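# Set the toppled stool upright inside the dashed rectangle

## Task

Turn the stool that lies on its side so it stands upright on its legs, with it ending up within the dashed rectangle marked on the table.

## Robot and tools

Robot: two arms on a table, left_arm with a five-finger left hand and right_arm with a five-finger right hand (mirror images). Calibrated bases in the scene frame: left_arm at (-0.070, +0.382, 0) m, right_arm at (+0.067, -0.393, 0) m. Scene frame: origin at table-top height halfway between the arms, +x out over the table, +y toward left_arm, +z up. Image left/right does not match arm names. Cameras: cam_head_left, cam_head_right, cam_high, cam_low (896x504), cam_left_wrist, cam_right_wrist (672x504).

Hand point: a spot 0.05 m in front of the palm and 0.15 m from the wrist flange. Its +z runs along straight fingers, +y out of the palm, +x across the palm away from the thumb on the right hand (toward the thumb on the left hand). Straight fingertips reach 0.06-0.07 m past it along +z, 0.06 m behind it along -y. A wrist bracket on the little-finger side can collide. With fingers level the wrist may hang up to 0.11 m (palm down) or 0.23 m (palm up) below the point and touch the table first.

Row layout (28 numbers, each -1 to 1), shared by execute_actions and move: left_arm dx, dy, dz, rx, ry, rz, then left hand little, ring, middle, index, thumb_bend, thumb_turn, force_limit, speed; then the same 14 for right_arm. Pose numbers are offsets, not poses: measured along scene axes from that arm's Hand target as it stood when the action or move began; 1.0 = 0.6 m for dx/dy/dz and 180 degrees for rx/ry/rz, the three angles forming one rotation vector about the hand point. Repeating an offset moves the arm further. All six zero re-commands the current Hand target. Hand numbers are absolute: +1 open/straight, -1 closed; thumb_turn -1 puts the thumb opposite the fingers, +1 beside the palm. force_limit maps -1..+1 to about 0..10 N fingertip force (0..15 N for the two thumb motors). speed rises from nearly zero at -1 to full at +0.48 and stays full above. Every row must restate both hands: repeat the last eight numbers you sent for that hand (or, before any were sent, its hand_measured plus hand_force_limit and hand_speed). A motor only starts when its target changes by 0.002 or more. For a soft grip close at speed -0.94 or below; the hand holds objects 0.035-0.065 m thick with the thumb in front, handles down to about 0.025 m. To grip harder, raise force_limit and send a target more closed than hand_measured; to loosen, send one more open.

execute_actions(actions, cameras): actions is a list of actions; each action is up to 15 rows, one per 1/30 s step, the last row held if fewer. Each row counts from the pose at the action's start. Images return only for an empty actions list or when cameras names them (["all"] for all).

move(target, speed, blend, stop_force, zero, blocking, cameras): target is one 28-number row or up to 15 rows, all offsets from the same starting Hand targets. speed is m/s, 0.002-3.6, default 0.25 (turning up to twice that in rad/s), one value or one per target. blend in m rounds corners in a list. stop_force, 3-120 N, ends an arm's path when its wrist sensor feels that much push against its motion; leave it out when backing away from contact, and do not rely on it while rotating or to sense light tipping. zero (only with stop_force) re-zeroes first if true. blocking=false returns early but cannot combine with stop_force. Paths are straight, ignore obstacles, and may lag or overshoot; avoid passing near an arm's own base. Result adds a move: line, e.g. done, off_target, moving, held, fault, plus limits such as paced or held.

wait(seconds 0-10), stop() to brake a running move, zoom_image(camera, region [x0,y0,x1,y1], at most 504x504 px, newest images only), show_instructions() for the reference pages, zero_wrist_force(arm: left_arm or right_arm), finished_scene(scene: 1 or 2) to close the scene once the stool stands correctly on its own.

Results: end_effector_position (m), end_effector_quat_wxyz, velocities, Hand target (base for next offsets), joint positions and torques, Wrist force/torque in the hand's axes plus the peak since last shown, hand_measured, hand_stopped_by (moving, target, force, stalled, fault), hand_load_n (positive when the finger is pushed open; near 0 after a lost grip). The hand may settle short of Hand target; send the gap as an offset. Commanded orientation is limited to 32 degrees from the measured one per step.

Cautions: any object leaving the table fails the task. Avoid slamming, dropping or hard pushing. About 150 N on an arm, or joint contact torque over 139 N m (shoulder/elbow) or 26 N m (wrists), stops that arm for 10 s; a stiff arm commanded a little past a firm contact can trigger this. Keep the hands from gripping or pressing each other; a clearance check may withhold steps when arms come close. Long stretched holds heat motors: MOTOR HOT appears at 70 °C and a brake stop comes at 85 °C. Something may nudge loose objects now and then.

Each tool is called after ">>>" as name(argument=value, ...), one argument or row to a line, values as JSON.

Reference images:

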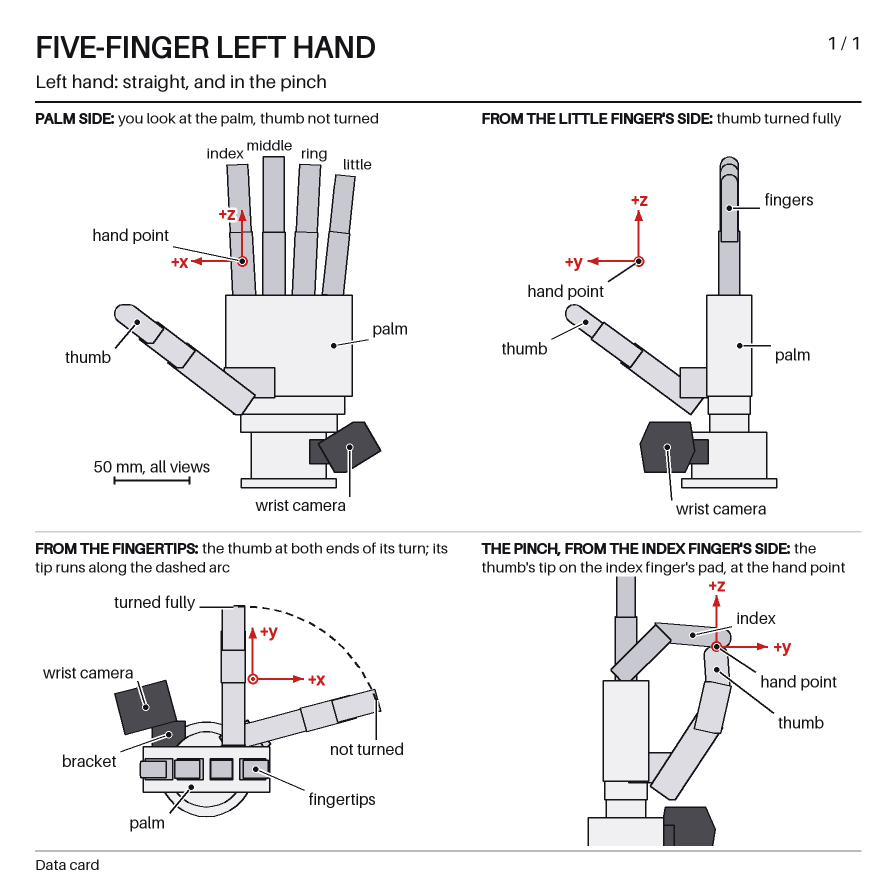

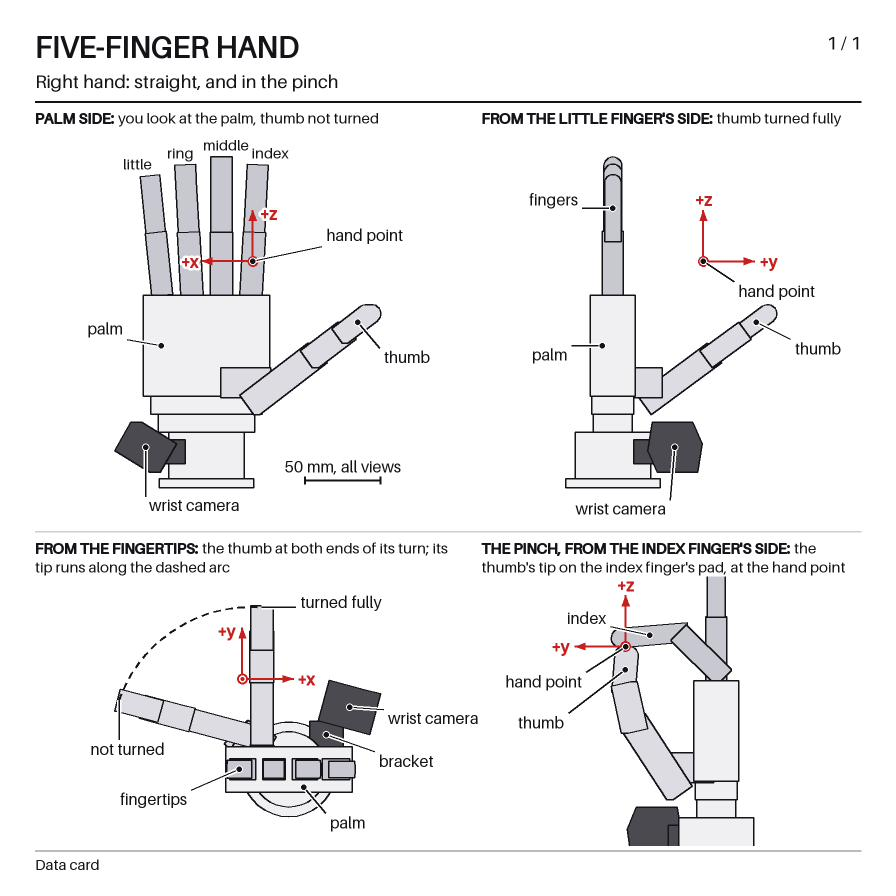

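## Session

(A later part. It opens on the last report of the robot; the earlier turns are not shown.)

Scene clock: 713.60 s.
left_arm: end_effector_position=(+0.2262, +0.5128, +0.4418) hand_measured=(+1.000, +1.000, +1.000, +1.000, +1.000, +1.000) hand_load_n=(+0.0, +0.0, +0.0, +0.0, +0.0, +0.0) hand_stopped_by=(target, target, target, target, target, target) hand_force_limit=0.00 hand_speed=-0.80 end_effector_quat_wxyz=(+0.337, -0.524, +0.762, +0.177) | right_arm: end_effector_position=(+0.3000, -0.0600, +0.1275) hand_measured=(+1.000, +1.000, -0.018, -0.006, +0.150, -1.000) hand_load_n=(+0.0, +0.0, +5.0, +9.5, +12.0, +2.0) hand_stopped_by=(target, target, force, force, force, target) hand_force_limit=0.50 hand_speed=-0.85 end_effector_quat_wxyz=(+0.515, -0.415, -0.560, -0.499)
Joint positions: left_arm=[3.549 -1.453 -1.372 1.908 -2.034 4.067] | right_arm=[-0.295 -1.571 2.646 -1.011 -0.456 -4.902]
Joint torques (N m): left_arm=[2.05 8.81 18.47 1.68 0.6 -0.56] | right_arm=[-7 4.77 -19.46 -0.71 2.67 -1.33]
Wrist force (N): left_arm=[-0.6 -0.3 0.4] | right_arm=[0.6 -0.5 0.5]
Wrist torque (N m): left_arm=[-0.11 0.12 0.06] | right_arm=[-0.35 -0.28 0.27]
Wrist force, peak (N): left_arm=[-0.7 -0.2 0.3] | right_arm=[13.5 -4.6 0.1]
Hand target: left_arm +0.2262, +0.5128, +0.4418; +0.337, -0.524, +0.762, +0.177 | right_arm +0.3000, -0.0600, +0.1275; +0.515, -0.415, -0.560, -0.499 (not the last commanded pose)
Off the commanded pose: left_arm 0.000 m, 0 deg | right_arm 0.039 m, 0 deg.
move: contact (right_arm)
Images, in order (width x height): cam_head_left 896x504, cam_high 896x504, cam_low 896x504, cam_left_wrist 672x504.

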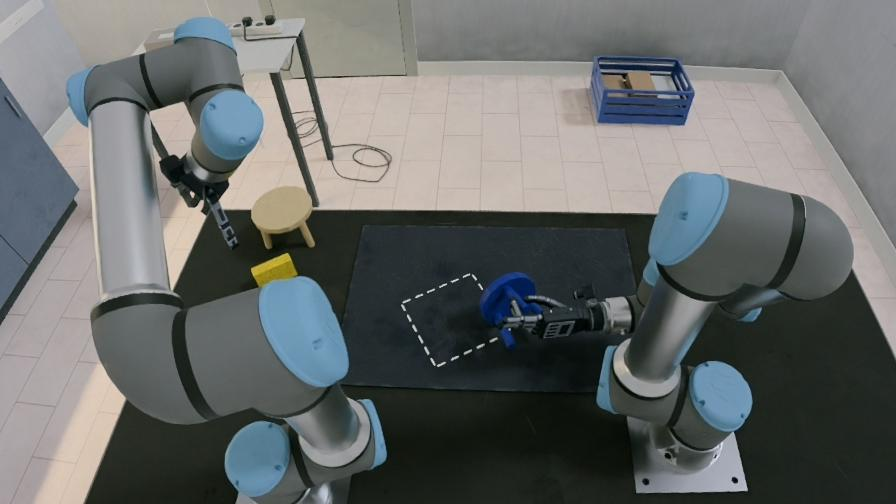

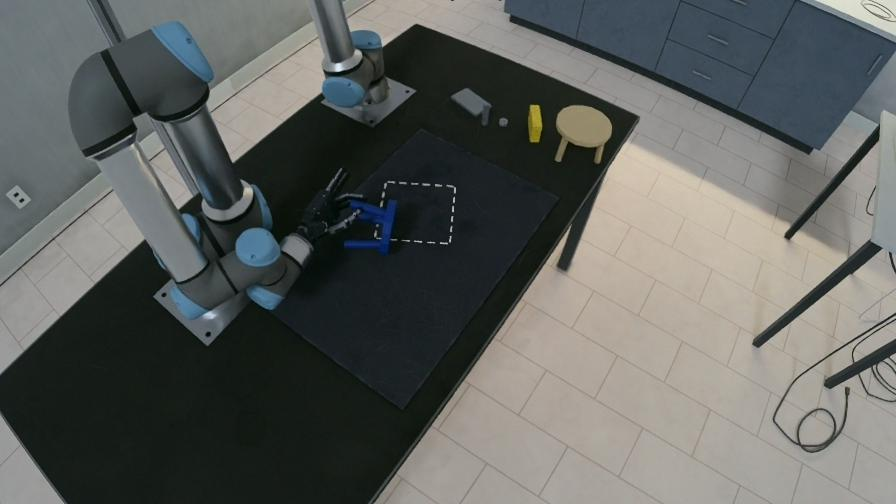

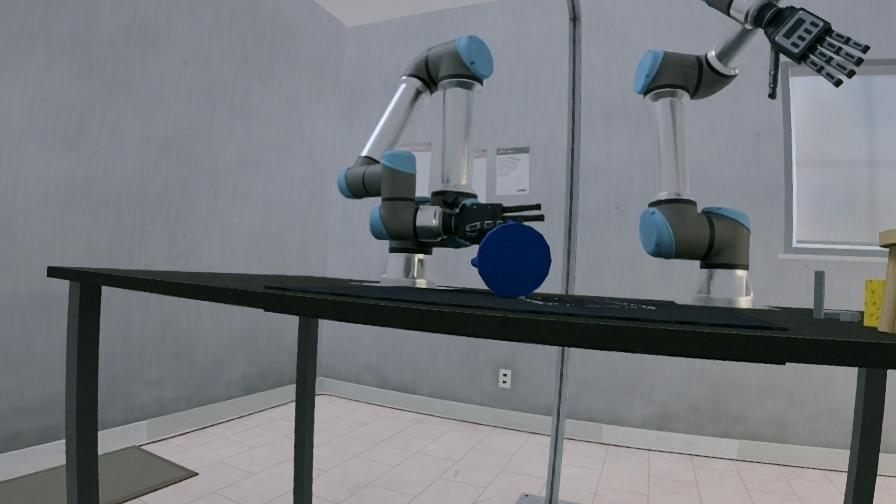

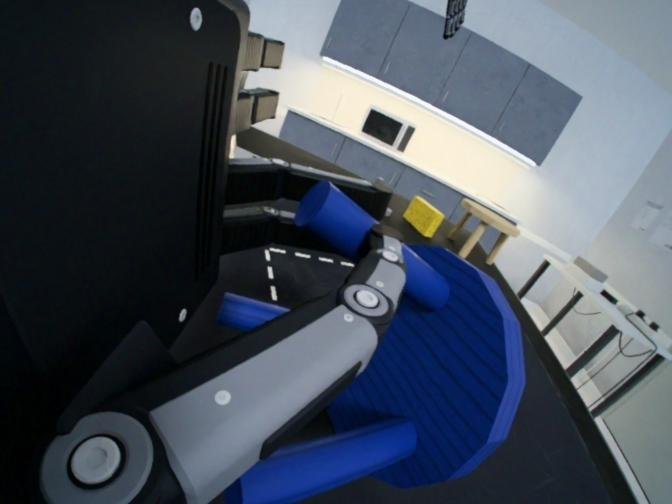

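>>> move(
  target=[
    [0,0,0,0,0,0,1,1,1,1,1,1,0,-0.8,-0.0303,-0.0119,-0.02,0.0204,-0.0517,0,1,1,-0.3,-0.3,-0.1,-1,0.5,-0.85],
    [0,0,0,0,0,0,1,1,1,1,1,1,0,-0.8,-0.0605,-0.0238,-0.045,0.0407,-0.1033,0,1,1,-0.3,-0.3,-0.1,-1,0.5,-0.85],
  ],
  cameras=["cam_low","cam_high","cam_head_left","cam_left_wrist"],
  speed=0.04,
  blend=0.005,
)

>>> zoom_image(
  camera="cam_low",
  region=[430, 160, 590, 310],
)

>>> zoom_image(
  camera="cam_high",
  region=[280, 140, 440, 280],
)

Scene clock: 726.87 s.
left_arm: end_effector_position=(+0.2262, +0.5128, +0.4418) hand_measured=(+1.000, +1.000, +1.000, +1.000, +1.000, +1.000) hand_load_n=(+0.0, +0.0, +0.0, +0.0, +0.0, +0.0) hand_stopped_by=(target, target, target, target, target, target) hand_force_limit=0.00 hand_speed=-0.80 end_effector_quat_wxyz=(+0.337, -0.524, +0.762, +0.177) | right_arm: end_effector_position=(+0.2635, -0.0743, +0.1005) hand_measured=(+1.000, +1.000, -0.018, -0.006, +0.150, -1.000) hand_load_n=(+0.0, +0.0, +7.0, +8.0, +11.0, -6.0) hand_stopped_by=(target, target, force, force, force, target) hand_force_limit=0.50 hand_speed=-0.85 end_effector_quat_wxyz=(-0.443, +0.295, +0.603, +0.594) end_effector_velocity=(+0.000, +0.000, +0.000) end_effector_angular_velocity=(+0.000, +0.005, +0.001)
Joint positions: left_arm=[3.549 -1.453 -1.372 1.908 -2.034 4.067] | right_arm=[-0.459 -1.252 2.788 -1.372 -0.648 -5.318]
Joint velocities: left_arm=[within noise] | right_arm=[0.001 -0.003 0 0.005 0 0.003]
Joint torques (N m): left_arm=[5.3 10.82 18.06 1.75 0.5 -0.33] | right_arm=[6.78 -27.43 -10.09 0.59 5.59 2.32]
Wrist force (N): left_arm=[-0.6 -0.2 0.2] | right_arm=[18.9 -3.9 0.2]
Wrist torque (N m): left_arm=[-0.10 0.10 0.07] | right_arm=[-0.41 -0.26 0.15]
Wrist force, peak (N): left_arm=[-0.8 -0.3 0.3] | right_arm=[24.7 -4.4 0.1]
Hand target: left_arm +0.2262, +0.5128, +0.4418; +0.337, -0.524, +0.762, +0.177 | right_arm +0.2637, -0.0743, +0.1005; -0.443, +0.295, +0.603, +0.594
Off the commanded pose: left_arm 0.000 m, 0 deg | right_arm 0.000 m, 0 deg.
move: done
Images, in order (width x height): cam_head_left 896x504, cam_high 896x504, cam_low 896x504, cam_left_wrist 672x504.

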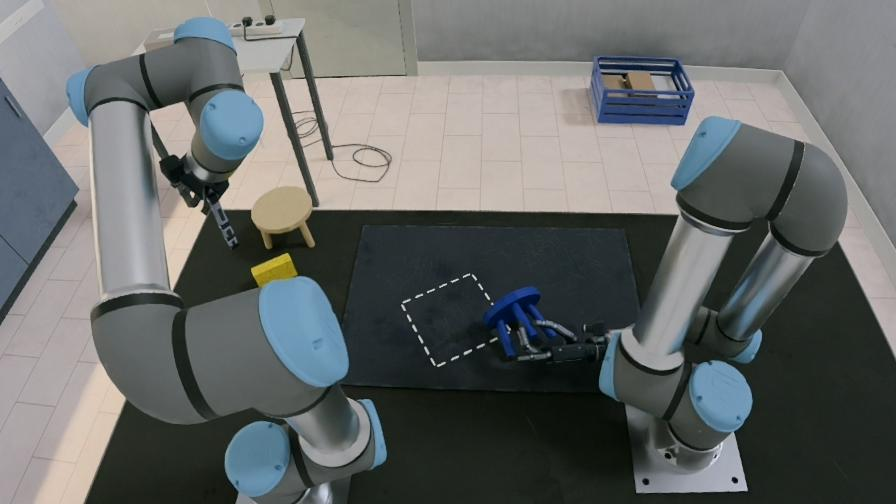

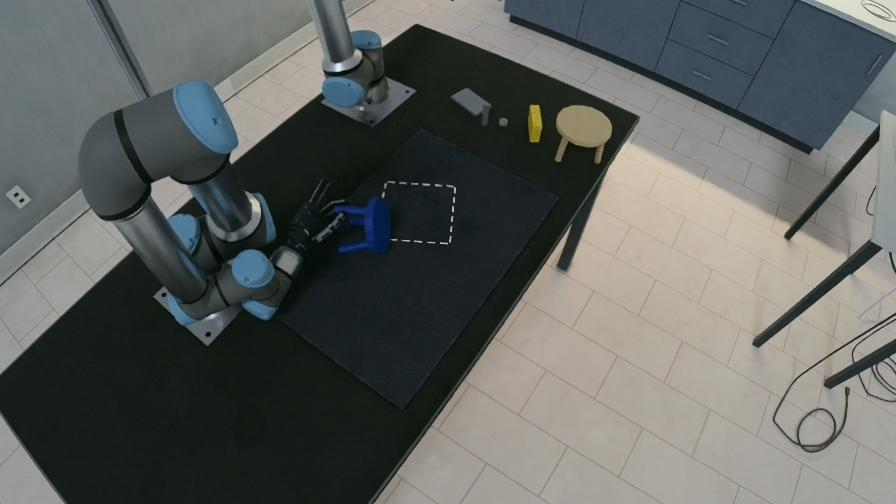

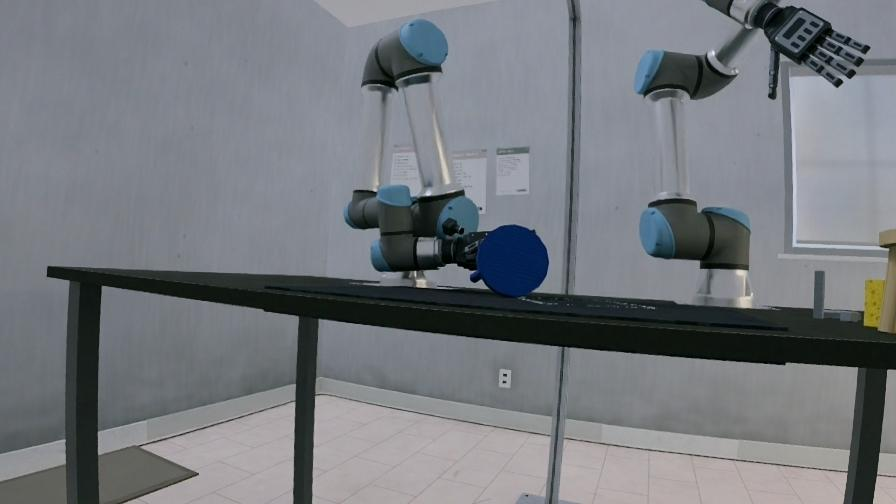

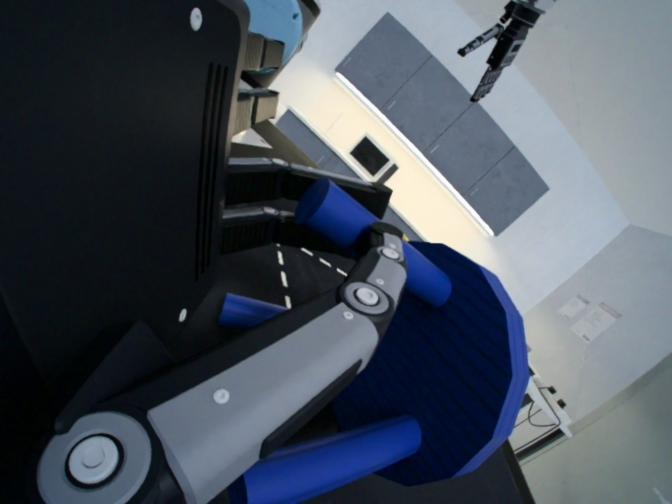

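Scaled by 3.150 from the camera's 896x504 image, which has a finer 1280x720 frame.

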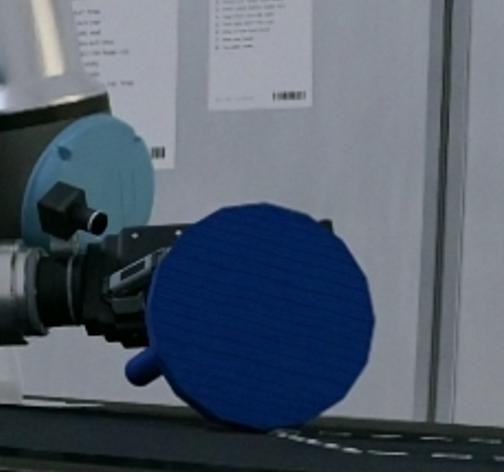

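Scaled by 3.150 from the camera's 896x504 image, which has a finer 1280x720 frame.

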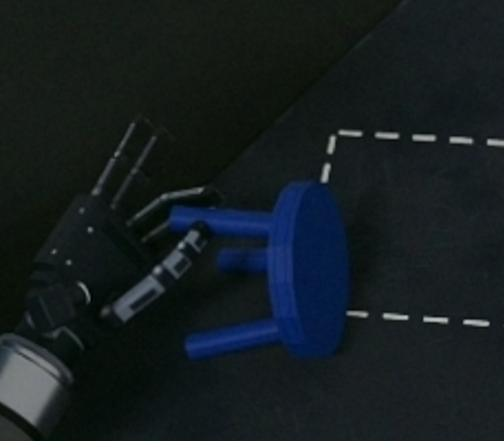

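>>> move(
  target=[
    [0,0,0,0,0,0,1,1,1,1,1,1,0,-0.8,0,0,0.006,0,0,0,1,1,-0.3,-0.3,-0.1,-1,0.5,-0.85],
    [0,0,0,0,0,0,1,1,1,1,1,1,0,-0.8,0,0,0.006,0,0,0,1,1,0.2,0.2,0.4,-1,0.0,-0.7],
    [0,0,0,0,0,0,1,1,1,1,1,1,0,-0.8,0,0,0.006,0,0,0,1,1,1,1,0.8,-1,0.0,-0.3],
  ],
  cameras=["cam_low","cam_high","cam_head_left","cam_left_wrist"],
  speed=0.04,
)

>>> zoom_image(
  camera="cam_high",
  region=[280, 140, 440, 280],
)

Scene clock: 734.97 s.
left_arm: end_effector_position=(+0.2262, +0.5128, +0.4418) hand_measured=(+1.000, +1.000, +1.000, +1.000, +1.000, +1.000) hand_load_n=(+0.0, +0.0, +0.0, +0.0, +0.0, +0.0) hand_stopped_by=(target, target, target, target, target, target) hand_force_limit=0.00 hand_speed=-0.80 end_effector_quat_wxyz=(+0.337, -0.524, +0.762, +0.177) | right_arm: end_effector_position=(+0.2637, -0.0743, +0.1041) hand_measured=(+1.000, +1.000, +1.000, +1.000, +0.800, -1.000) hand_load_n=(+0.0, +0.0, +0.0, +0.0, +0.0, +0.0) hand_stopped_by=(target, target, target, target, target, target) hand_force_limit=0.00 hand_speed=-0.30 end_effector_quat_wxyz=(-0.443, +0.295, +0.603, +0.594)
Joint positions: left_arm=[3.549 -1.453 -1.372 1.908 -2.034 4.067] | right_arm=[-0.459 -1.276 2.787 -1.347 -0.648 -5.318]
Joint torques (N m): left_arm=[3.34 9.28 19.37 1.58 0.38 -0.48] | right_arm=[7.85 0.77 -1.05 -0.12 -0.7 1.19]
Wrist force (N): left_arm=[-0.5 -0.2 0.3] | right_arm=[1.5 -0.2 1.5]
Wrist torque (N m): left_arm=[-0.10 0.09 0.06] | right_arm=[-0.37 -0.22 0.10]
Wrist force, peak (N): left_arm=[-0.6 -0.3 0.5] | right_arm=[20.1 -4.0 0.6]
Hand target: left_arm +0.2262, +0.5128, +0.4418; +0.337, -0.524, +0.762, +0.177 | right_arm +0.2637, -0.0743, +0.1041; -0.443, +0.295, +0.603, +0.594
Off the commanded pose: left_arm 0.000 m, 0 deg | right_arm 0.000 m, 0 deg.
move: done
Images, in order (width x height): cam_head_left 896x504, cam_high 896x504, cam_low 896x504, cam_left_wrist 672x504.

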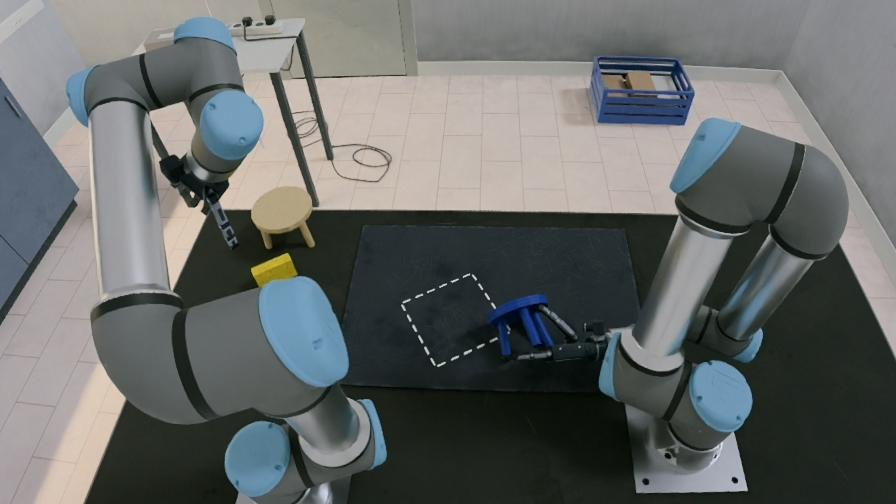

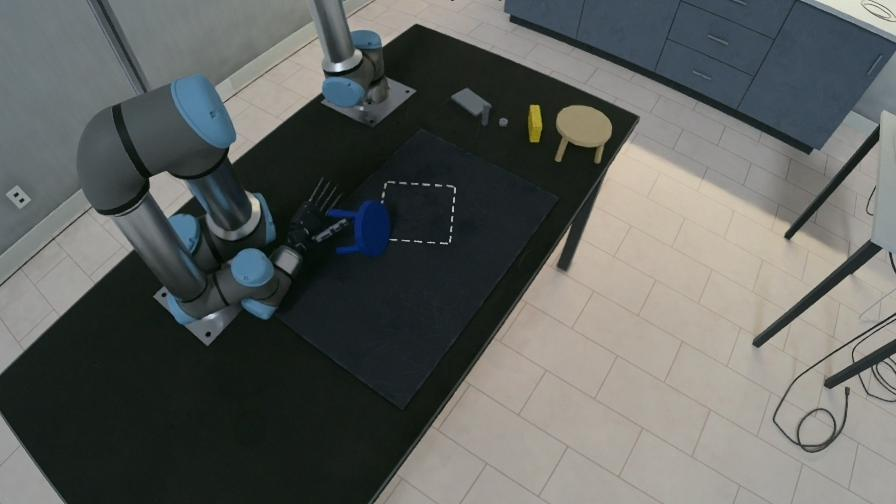

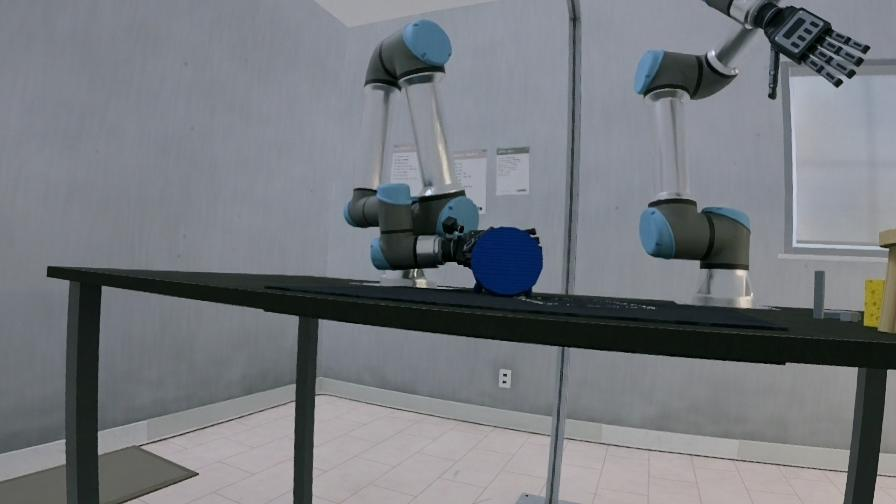

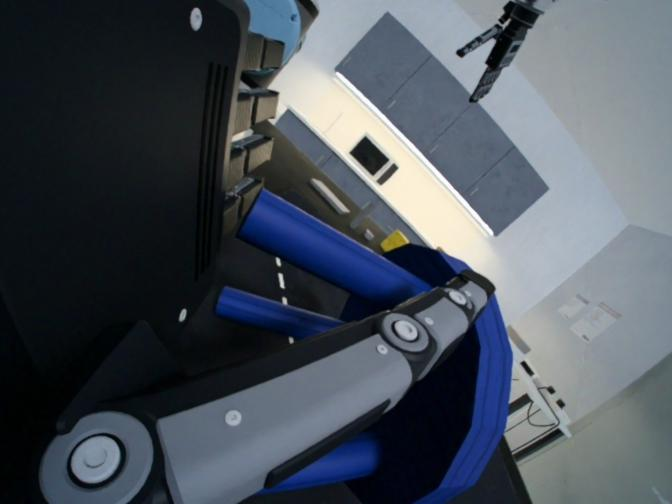

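Scaled by 3.150 from the camera's 896x504 image, which has a finer 1280x720 frame.

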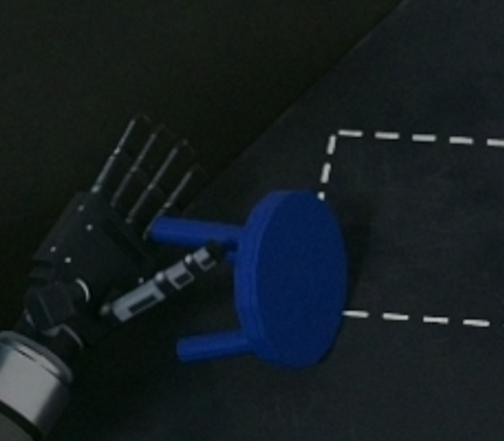

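>>> move(
  target=[
    [0,0,0,0,0,0,1,1,1,1,1,1,0,-0.8,-0.01,-0.005,-0.002,0,0,0,1,1,1,1,0.8,-1,0.0,-0.3],
    [0,0,0,0,0,0,1,1,1,1,1,1,0,-0.8,0.01,-0.12,0.0,0,0,0,1,1,1,1,0.8,-1,0.0,-0.3],
    [0,0,0,0,0,0,1,1,1,1,1,1,0,-0.8,0.04,-0.25,0.05,0,0,0,1,1,1,1,0.8,-1,0.0,-0.3],
  ],
  cameras=["all"],
  speed=0.08,
  blend=0.004,
)

>>> zoom_image(
  camera="cam_high",
  region=[280, 140, 440, 280],
)

>>> zoom_image(
  camera="cam_head_left",
  region=[440, 260, 600, 400],
)

>>> zoom_image(
  camera="cam_low",
  region=[430, 180, 590, 320],
)

Scene clock: 743.10 s.
left_arm: end_effector_position=(+0.2262, +0.5128, +0.4418) hand_measured=(+1.000, +1.000, +1.000, +1.000, +1.000, +1.000) hand_load_n=(+0.0, +0.0, +0.0, +0.0, +0.0, +0.0) hand_stopped_by=(target, target, target, target, target, target) hand_force_limit=0.00 hand_speed=-0.80 end_effector_quat_wxyz=(+0.337, -0.524, +0.762, +0.177) | right_arm: end_effector_position=(+0.2614, -0.0950, +0.1029) hand_measured=(+1.000, +1.000, +1.000, +1.000, +0.800, -1.000) hand_load_n=(+0.0, +0.0, +0.0, +0.0, +0.0, +0.0) hand_stopped_by=(target, target, target, target, target, target) hand_force_limit=0.00 hand_speed=-0.30 end_effector_quat_wxyz=(-0.443, +0.295, +0.603, +0.594)
Joint positions: left_arm=[3.549 -1.453 -1.372 1.908 -2.034 4.067] | right_arm=[-0.609 -1.275 2.822 -1.409 -0.798 -5.284]
Joint torques (N m): left_arm=[4.98 9.98 19.39 1.66 0.42 -0.39] | right_arm=[9.62 -17.47 -2.3 2.92 2.52 -1.27]
Wrist force (N): left_arm=[-0.4 -0.2 0.4] | right_arm=[1.6 -0.4 1.7]
Wrist torque (N m): left_arm=[-0.11 0.09 0.07] | right_arm=[-0.42 -0.23 0.12]
Wrist force, peak (N): left_arm=[-0.8 -0.2 0.5] | right_arm=[1.8 -1.8 2.1]
Hand target: left_arm +0.2262, +0.5128, +0.4418; +0.337, -0.524, +0.762, +0.177 | right_arm +0.2614, -0.0950, +0.1029; -0.443, +0.295, +0.603, +0.594 (not the last commanded pose)
Off the commanded pose: left_arm 0.000 m, 0 deg | right_arm 0.136 m, 0 deg.
move: held (right_arm; a check stopped the path); path passed 1 of 3 targets; blend cut to 0.0034 m at target 1; limits=held
pose unreachable (right arm): on one or more control steps of this call, first in action 0 (counted from 0), this arm could not follow its commanded pose, so it was not sent that pose on those steps. It may still have moved: this result reports where it is.
cause: moving toward the commanded pose would bring two parts of the arm too close to each other (joints 3 (elbow) to 6 (wrist 3) lie between them).

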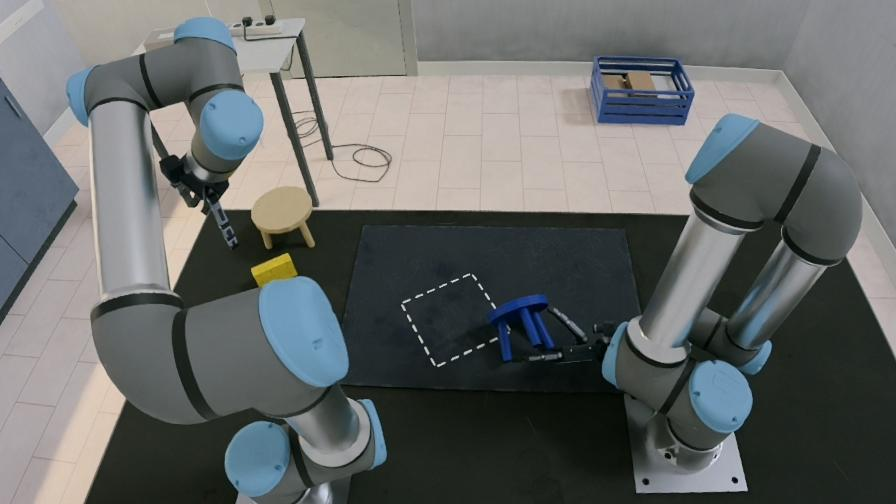

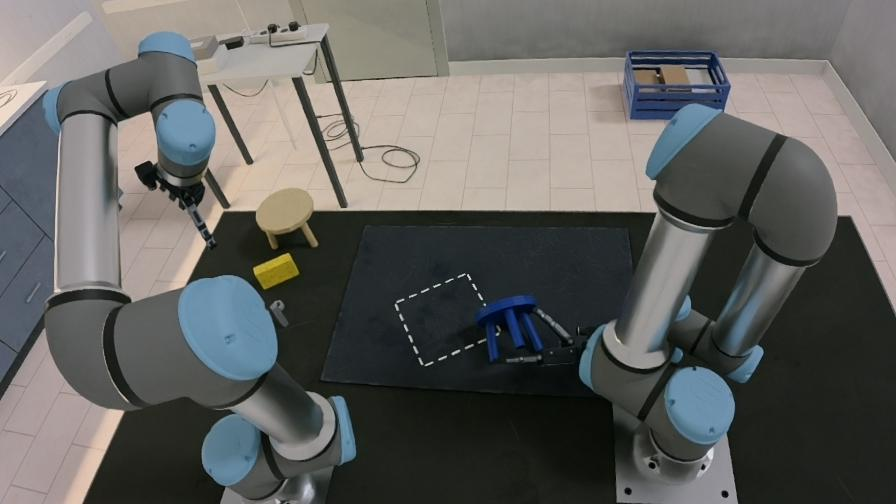

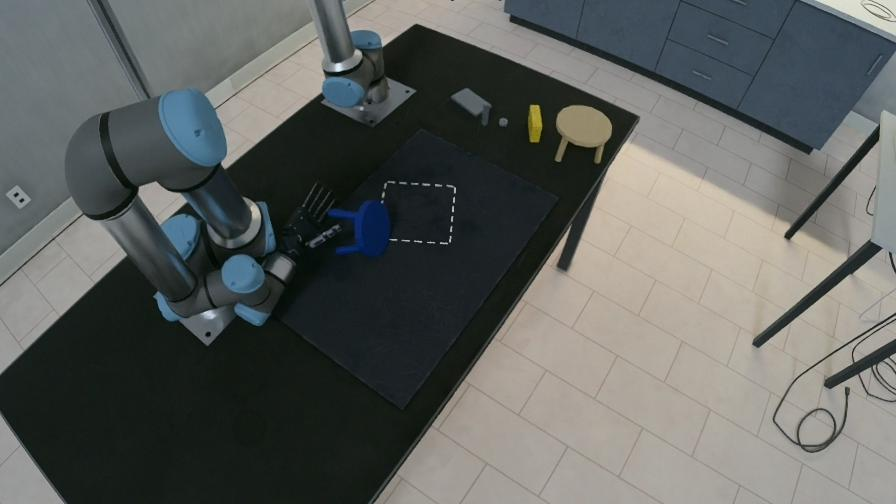

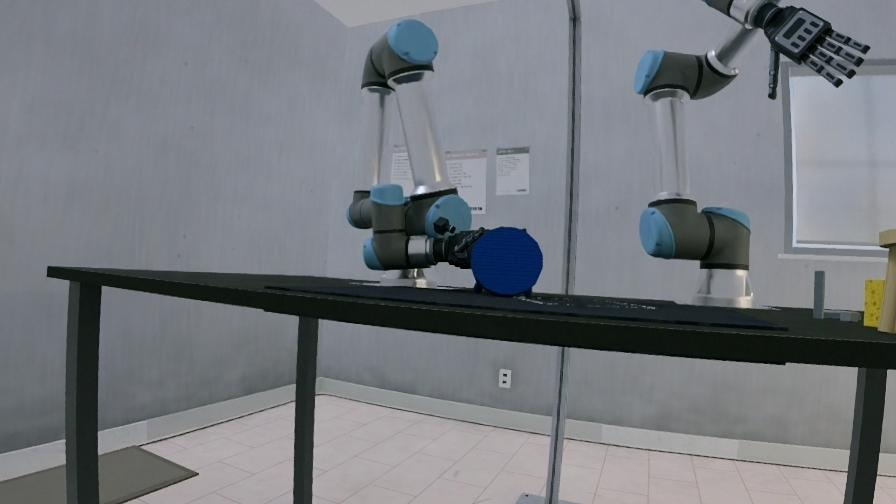

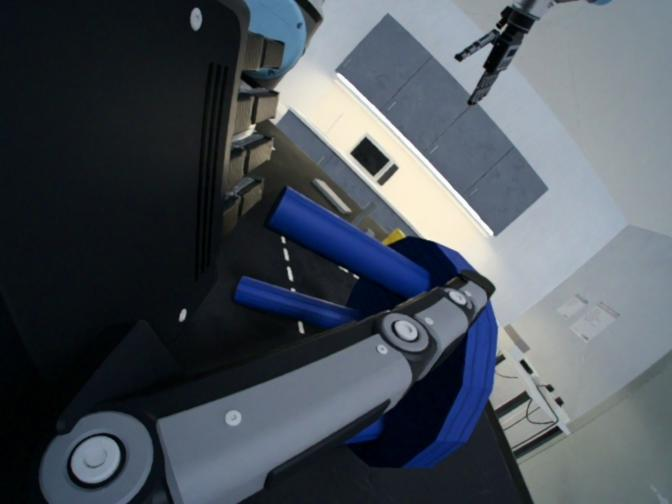

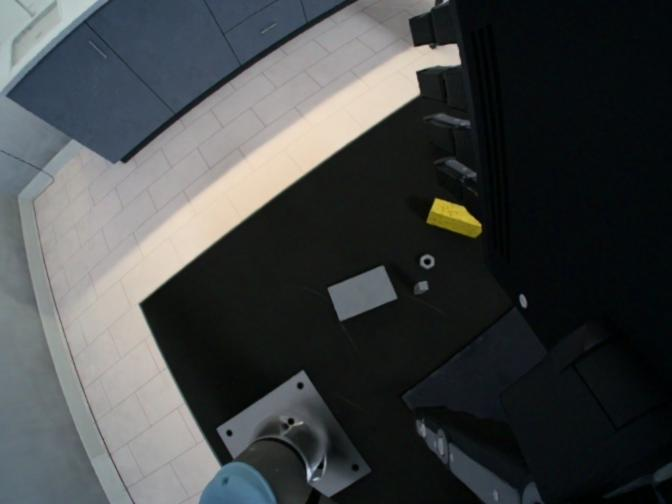

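Scaled by 3.150 from the camera's 896x504 image, which has a finer 1280x720 frame.

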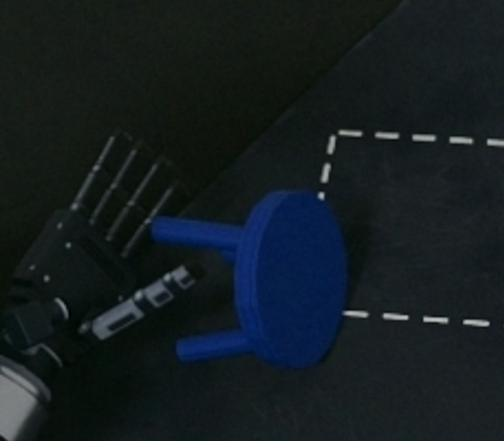

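Scaled by 3.150 from the camera's 896x504 image, which has a finer 1280x720 frame.

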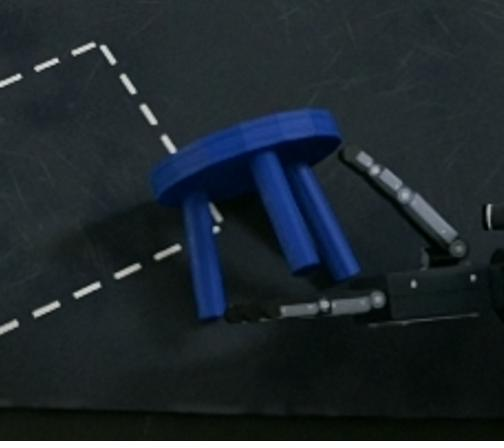

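Scaled by 3.150 from the camera's 896x504 image, which has a finer 1280x720 frame.

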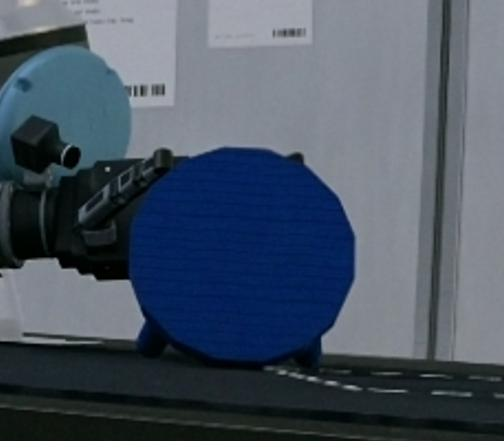

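>>> move(
  target=[
    [0,0,0,0,0,0,1,1,1,1,1,1,0,-0.8,-0.04,-0.015,0.08,0,0,0,1,1,1,1,0.8,-1,0.0,-0.3],
    [0,0,0,0,0,0,1,1,1,1,1,1,0,-0.8,-0.055,-0.02,0.25,0,0,0,1,1,1,1,0.8,-1,0.0,-0.3],
  ],
  cameras=["cam_low","cam_high","cam_head_left","cam_left_wrist"],
  speed=0.08,
  blend=0.01,
)

Scene clock: 750.90 s.
left_arm: end_effector_position=(+0.2262, +0.5128, +0.4418) hand_measured=(+1.000, +1.000, +1.000, +1.000, +1.000, +1.000) hand_load_n=(+0.0, +0.0, +0.0, +0.0, +0.0, +0.0) hand_stopped_by=(target, target, target, target, target, target) hand_force_limit=0.00 hand_speed=-0.80 end_effector_quat_wxyz=(+0.337, -0.524, +0.762, +0.177) | right_arm: end_effector_position=(+0.2614, -0.0950, +0.1030) hand_measured=(+1.000, +1.000, +1.000, +1.000, +0.800, -1.000) hand_load_n=(+0.0, +0.0, +0.0, +0.0, +0.0, +0.0) hand_stopped_by=(target, target, target, target, target, target) hand_force_limit=0.00 hand_speed=-0.30 end_effector_quat_wxyz=(-0.443, +0.295, +0.603, +0.594)
Joint positions: left_arm=[3.549 -1.453 -1.372 1.908 -2.034 4.067] | right_arm=[-0.609 -1.275 2.822 -1.409 -0.798 -5.284]
Joint torques (N m): left_arm=[4.39 10.24 19.93 1.39 0.56 -0.39] | right_arm=[-2.21 -3.16 -7.85 1.44 1.88 -1.16]
Wrist force (N): left_arm=[-0.6 -0.2 0.3] | right_arm=[1.4 -0.9 1.2]
Wrist torque (N m): left_arm=[-0.10 0.11 0.06] | right_arm=[-0.46 -0.18 0.10]
Wrist force, peak (N): left_arm=[-0.7 -0.2 0.3] | right_arm=[2.1 -0.9 1.3]
Hand target: left_arm +0.2262, +0.5128, +0.4418; +0.337, -0.524, +0.762, +0.177 | right_arm +0.2614, -0.0950, +0.1030; -0.443, +0.295, +0.603, +0.594 (not the last commanded pose)
Off the commanded pose: left_arm 0.000 m, 0 deg | right_arm 0.154 m, 0 deg.
move: held (right_arm; a check stopped the path); path passed 0 of 2 targets; limits=held
pose unreachable (right arm): on one or more control steps of this call, first in action 0 (counted from 0), this arm could not follow its commanded pose, so it was not sent that pose on those steps. It may still have moved: this result reports where it is.
cause: moving toward the commanded pose would bring two parts of the arm too close to each other (joints 3 (elbow) to 6 (wrist 3) lie between them).
Images, in order (width x height): cam_head_left 896x504, cam_high 896x504, cam_low 896x504, cam_left_wrist 672x504.

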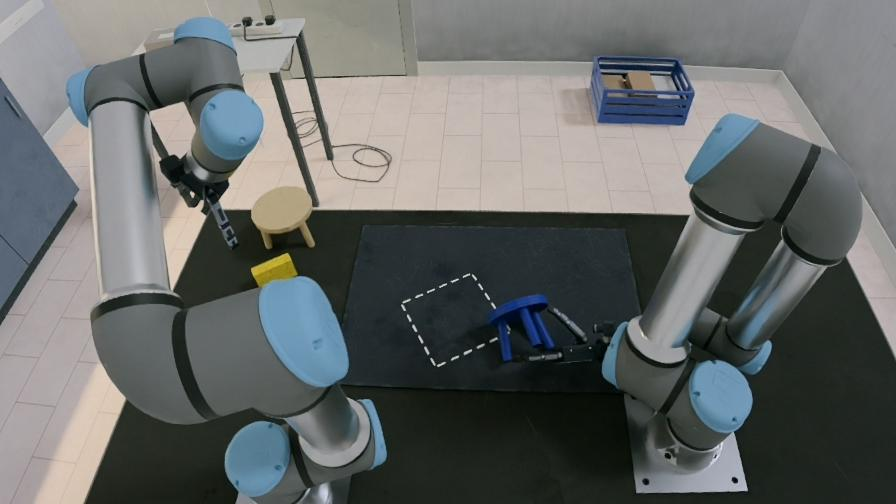

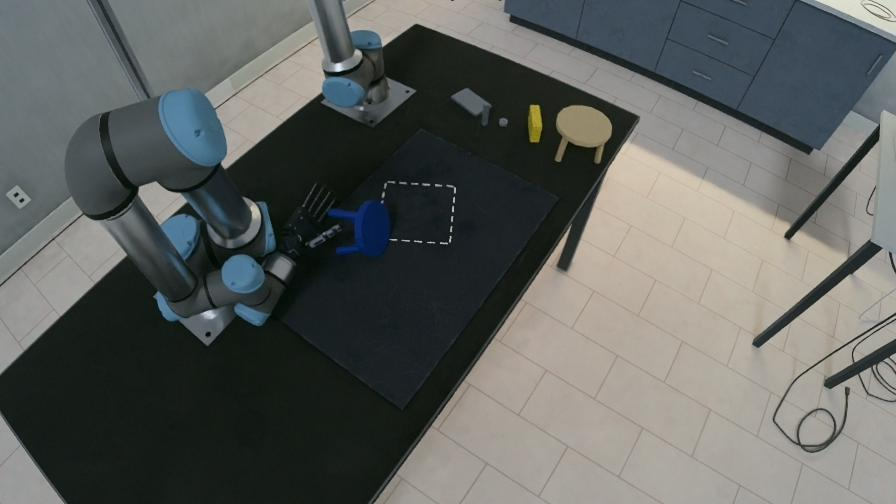

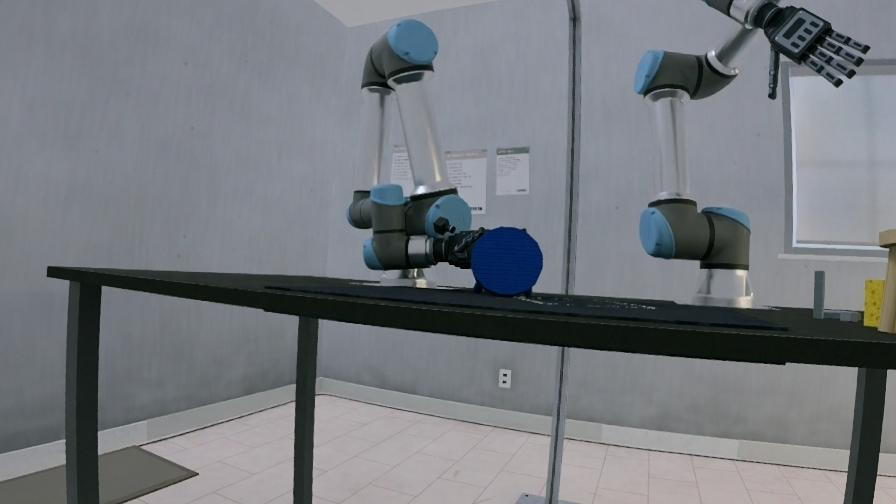

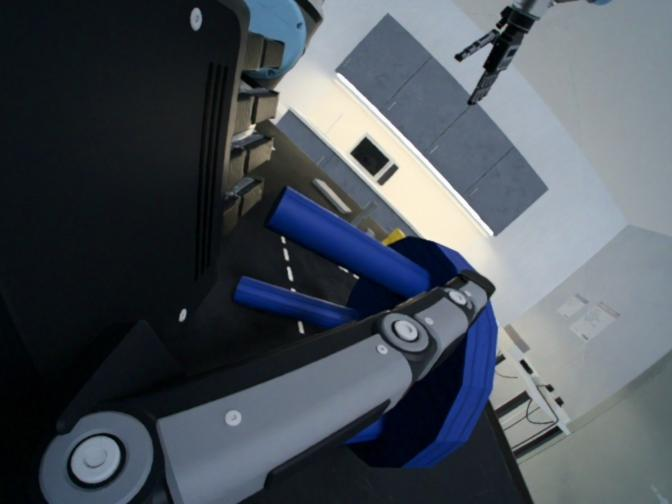

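>>> move(
  target=[
    [0,0,0,0,0,0,1,1,1,1,1,1,0,-0.8,-0.015,0.035,0.04,0,0,0,1,1,1,1,0.8,-1,0.0,-0.3],
    [0,0,0,0,0,0,1,1,1,1,1,1,0,-0.8,-0.03,0.06,0.1,0,0,0,1,1,1,1,0.8,-1,0.0,-0.3],
    [0,0,0,0,0,0,1,1,1,1,1,1,0,-0.8,0.05,0.06,0.35,0,0,0,1,1,1,1,0.8,-1,0.0,-0.3],
  ],
  cameras=["cam_low","cam_high","cam_head_left","cam_left_wrist"],
  speed=0.08,
  blend=0.01,
)

>>> zoom_image(
  camera="cam_head_left",
  region=[440, 260, 600, 400],
)

Scene clock: 760.23 s.
left_arm: end_effector_position=(+0.2262, +0.5128, +0.4418) hand_measured=(+1.000, +1.000, +1.000, +1.000, +1.000, +1.000) hand_load_n=(+0.0, +0.0, -0.5, +0.0, +0.0, +0.0) hand_stopped_by=(target, target, target, target, target, target) hand_force_limit=0.00 hand_speed=-0.80 end_effector_quat_wxyz=(+0.337, -0.524, +0.762, +0.177) | right_arm: end_effector_position=(+0.2613, -0.0947, +0.1033) hand_measured=(+1.000, +1.000, +1.000, +1.000, +0.800, -1.000) hand_load_n=(+0.0, +0.0, +0.0, +0.0, +0.0, +0.0) hand_stopped_by=(target, target, target, target, target, target) hand_force_limit=0.00 hand_speed=-0.30 end_effector_quat_wxyz=(-0.443, +0.295, +0.603, +0.594)
Joint positions: left_arm=[3.549 -1.453 -1.372 1.908 -2.034 4.067] | right_arm=[-0.608 -1.277 2.822 -1.406 -0.796 -5.284]
Joint torques (N m): left_arm=[5.9 8.73 19.61 1.58 0.45 -0.4] | right_arm=[-2.37 -0.66 -4.16 -0.17 -0.53 -0.66]
Wrist force (N): left_arm=[-0.5 -0.3 0.3] | right_arm=[1.7 -0.8 1.3]
Wrist torque (N m): left_arm=[-0.12 0.09 0.08] | right_arm=[-0.46 -0.23 0.13]
Wrist force, peak (N): left_arm=[-0.7 -0.4 0.4] | right_arm=[2.1 -0.7 2.2]
Hand target: left_arm +0.2262, +0.5128, +0.4418; +0.337, -0.524, +0.762, +0.177 | right_arm +0.2613, -0.0947, +0.1033; -0.443, +0.295, +0.603, +0.594 (not the last commanded pose)
Off the commanded pose: left_arm 0.000 m, 0 deg | right_arm 0.215 m, 0 deg.
move: held (right_arm; a check stopped the path); path passed 0 of 3 targets; limits=held
pose unreachable (right arm): on one or more control steps of this call, first in action 0 (counted from 0), this arm could not follow its commanded pose, so it was not sent that pose on those steps. It may still have moved: this result reports where it is.
cause: moving toward the commanded pose would bring two parts of the arm too close to each other (joints 3 (elbow) to 6 (wrist 3) lie between them).
Images, in order (width x height): cam_head_left 896x504, cam_high 896x504, cam_low 896x504, cam_left_wrist 672x504.

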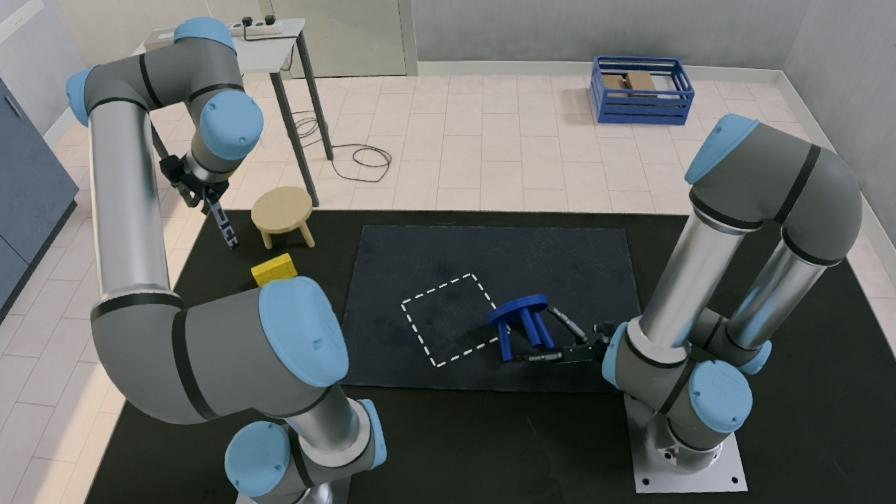

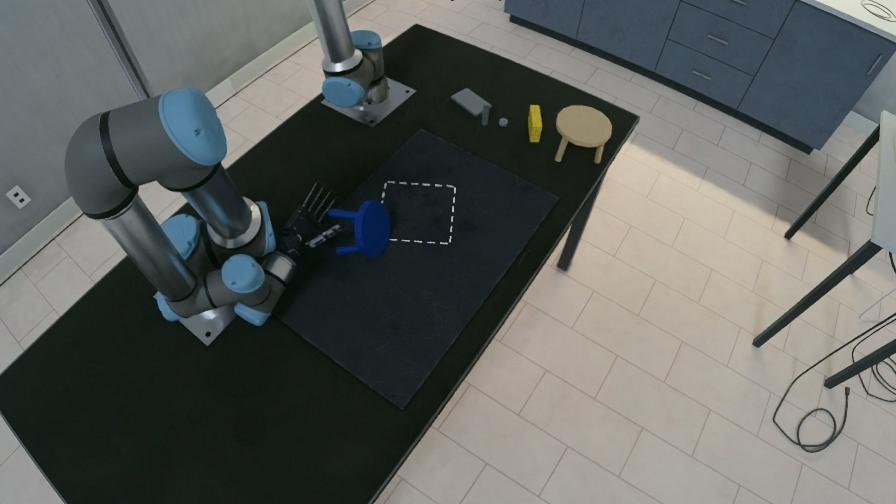

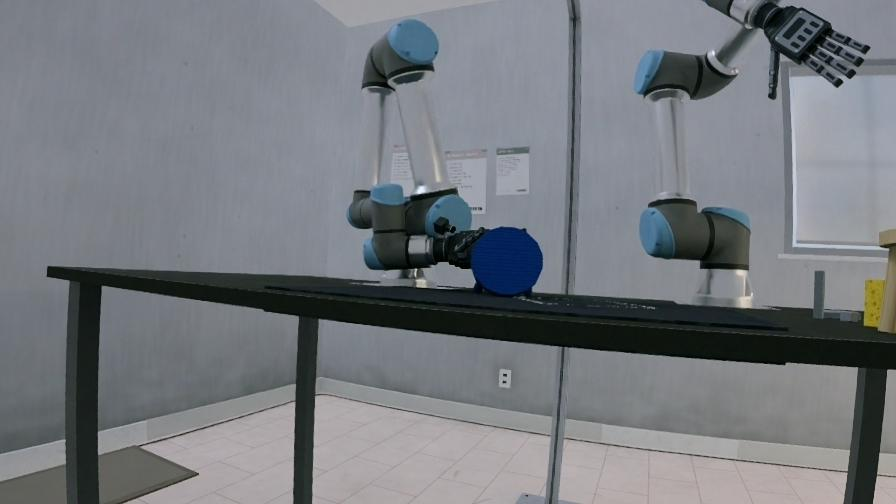

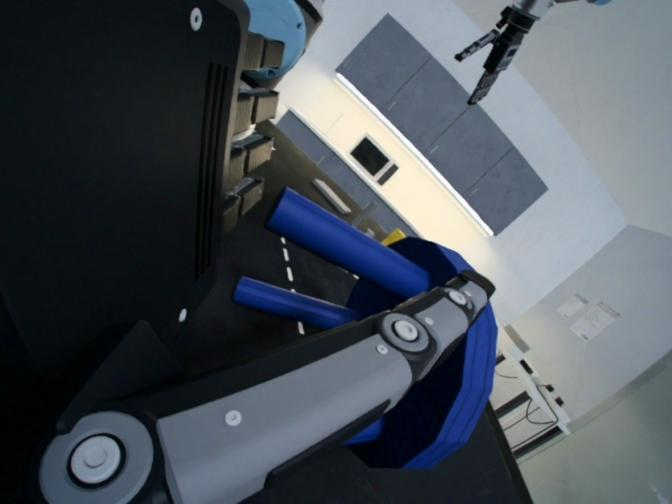

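Scaled by 3.150 from the camera's 896x504 image, which has a finer 1280x720 frame.

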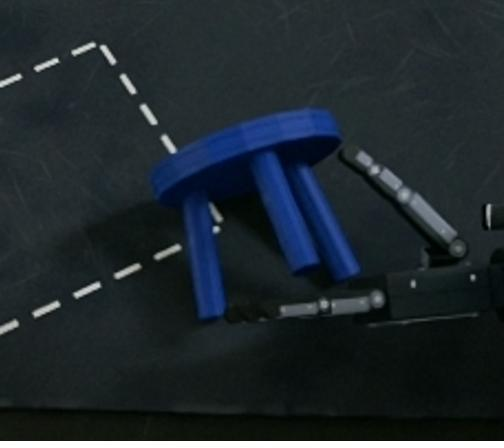

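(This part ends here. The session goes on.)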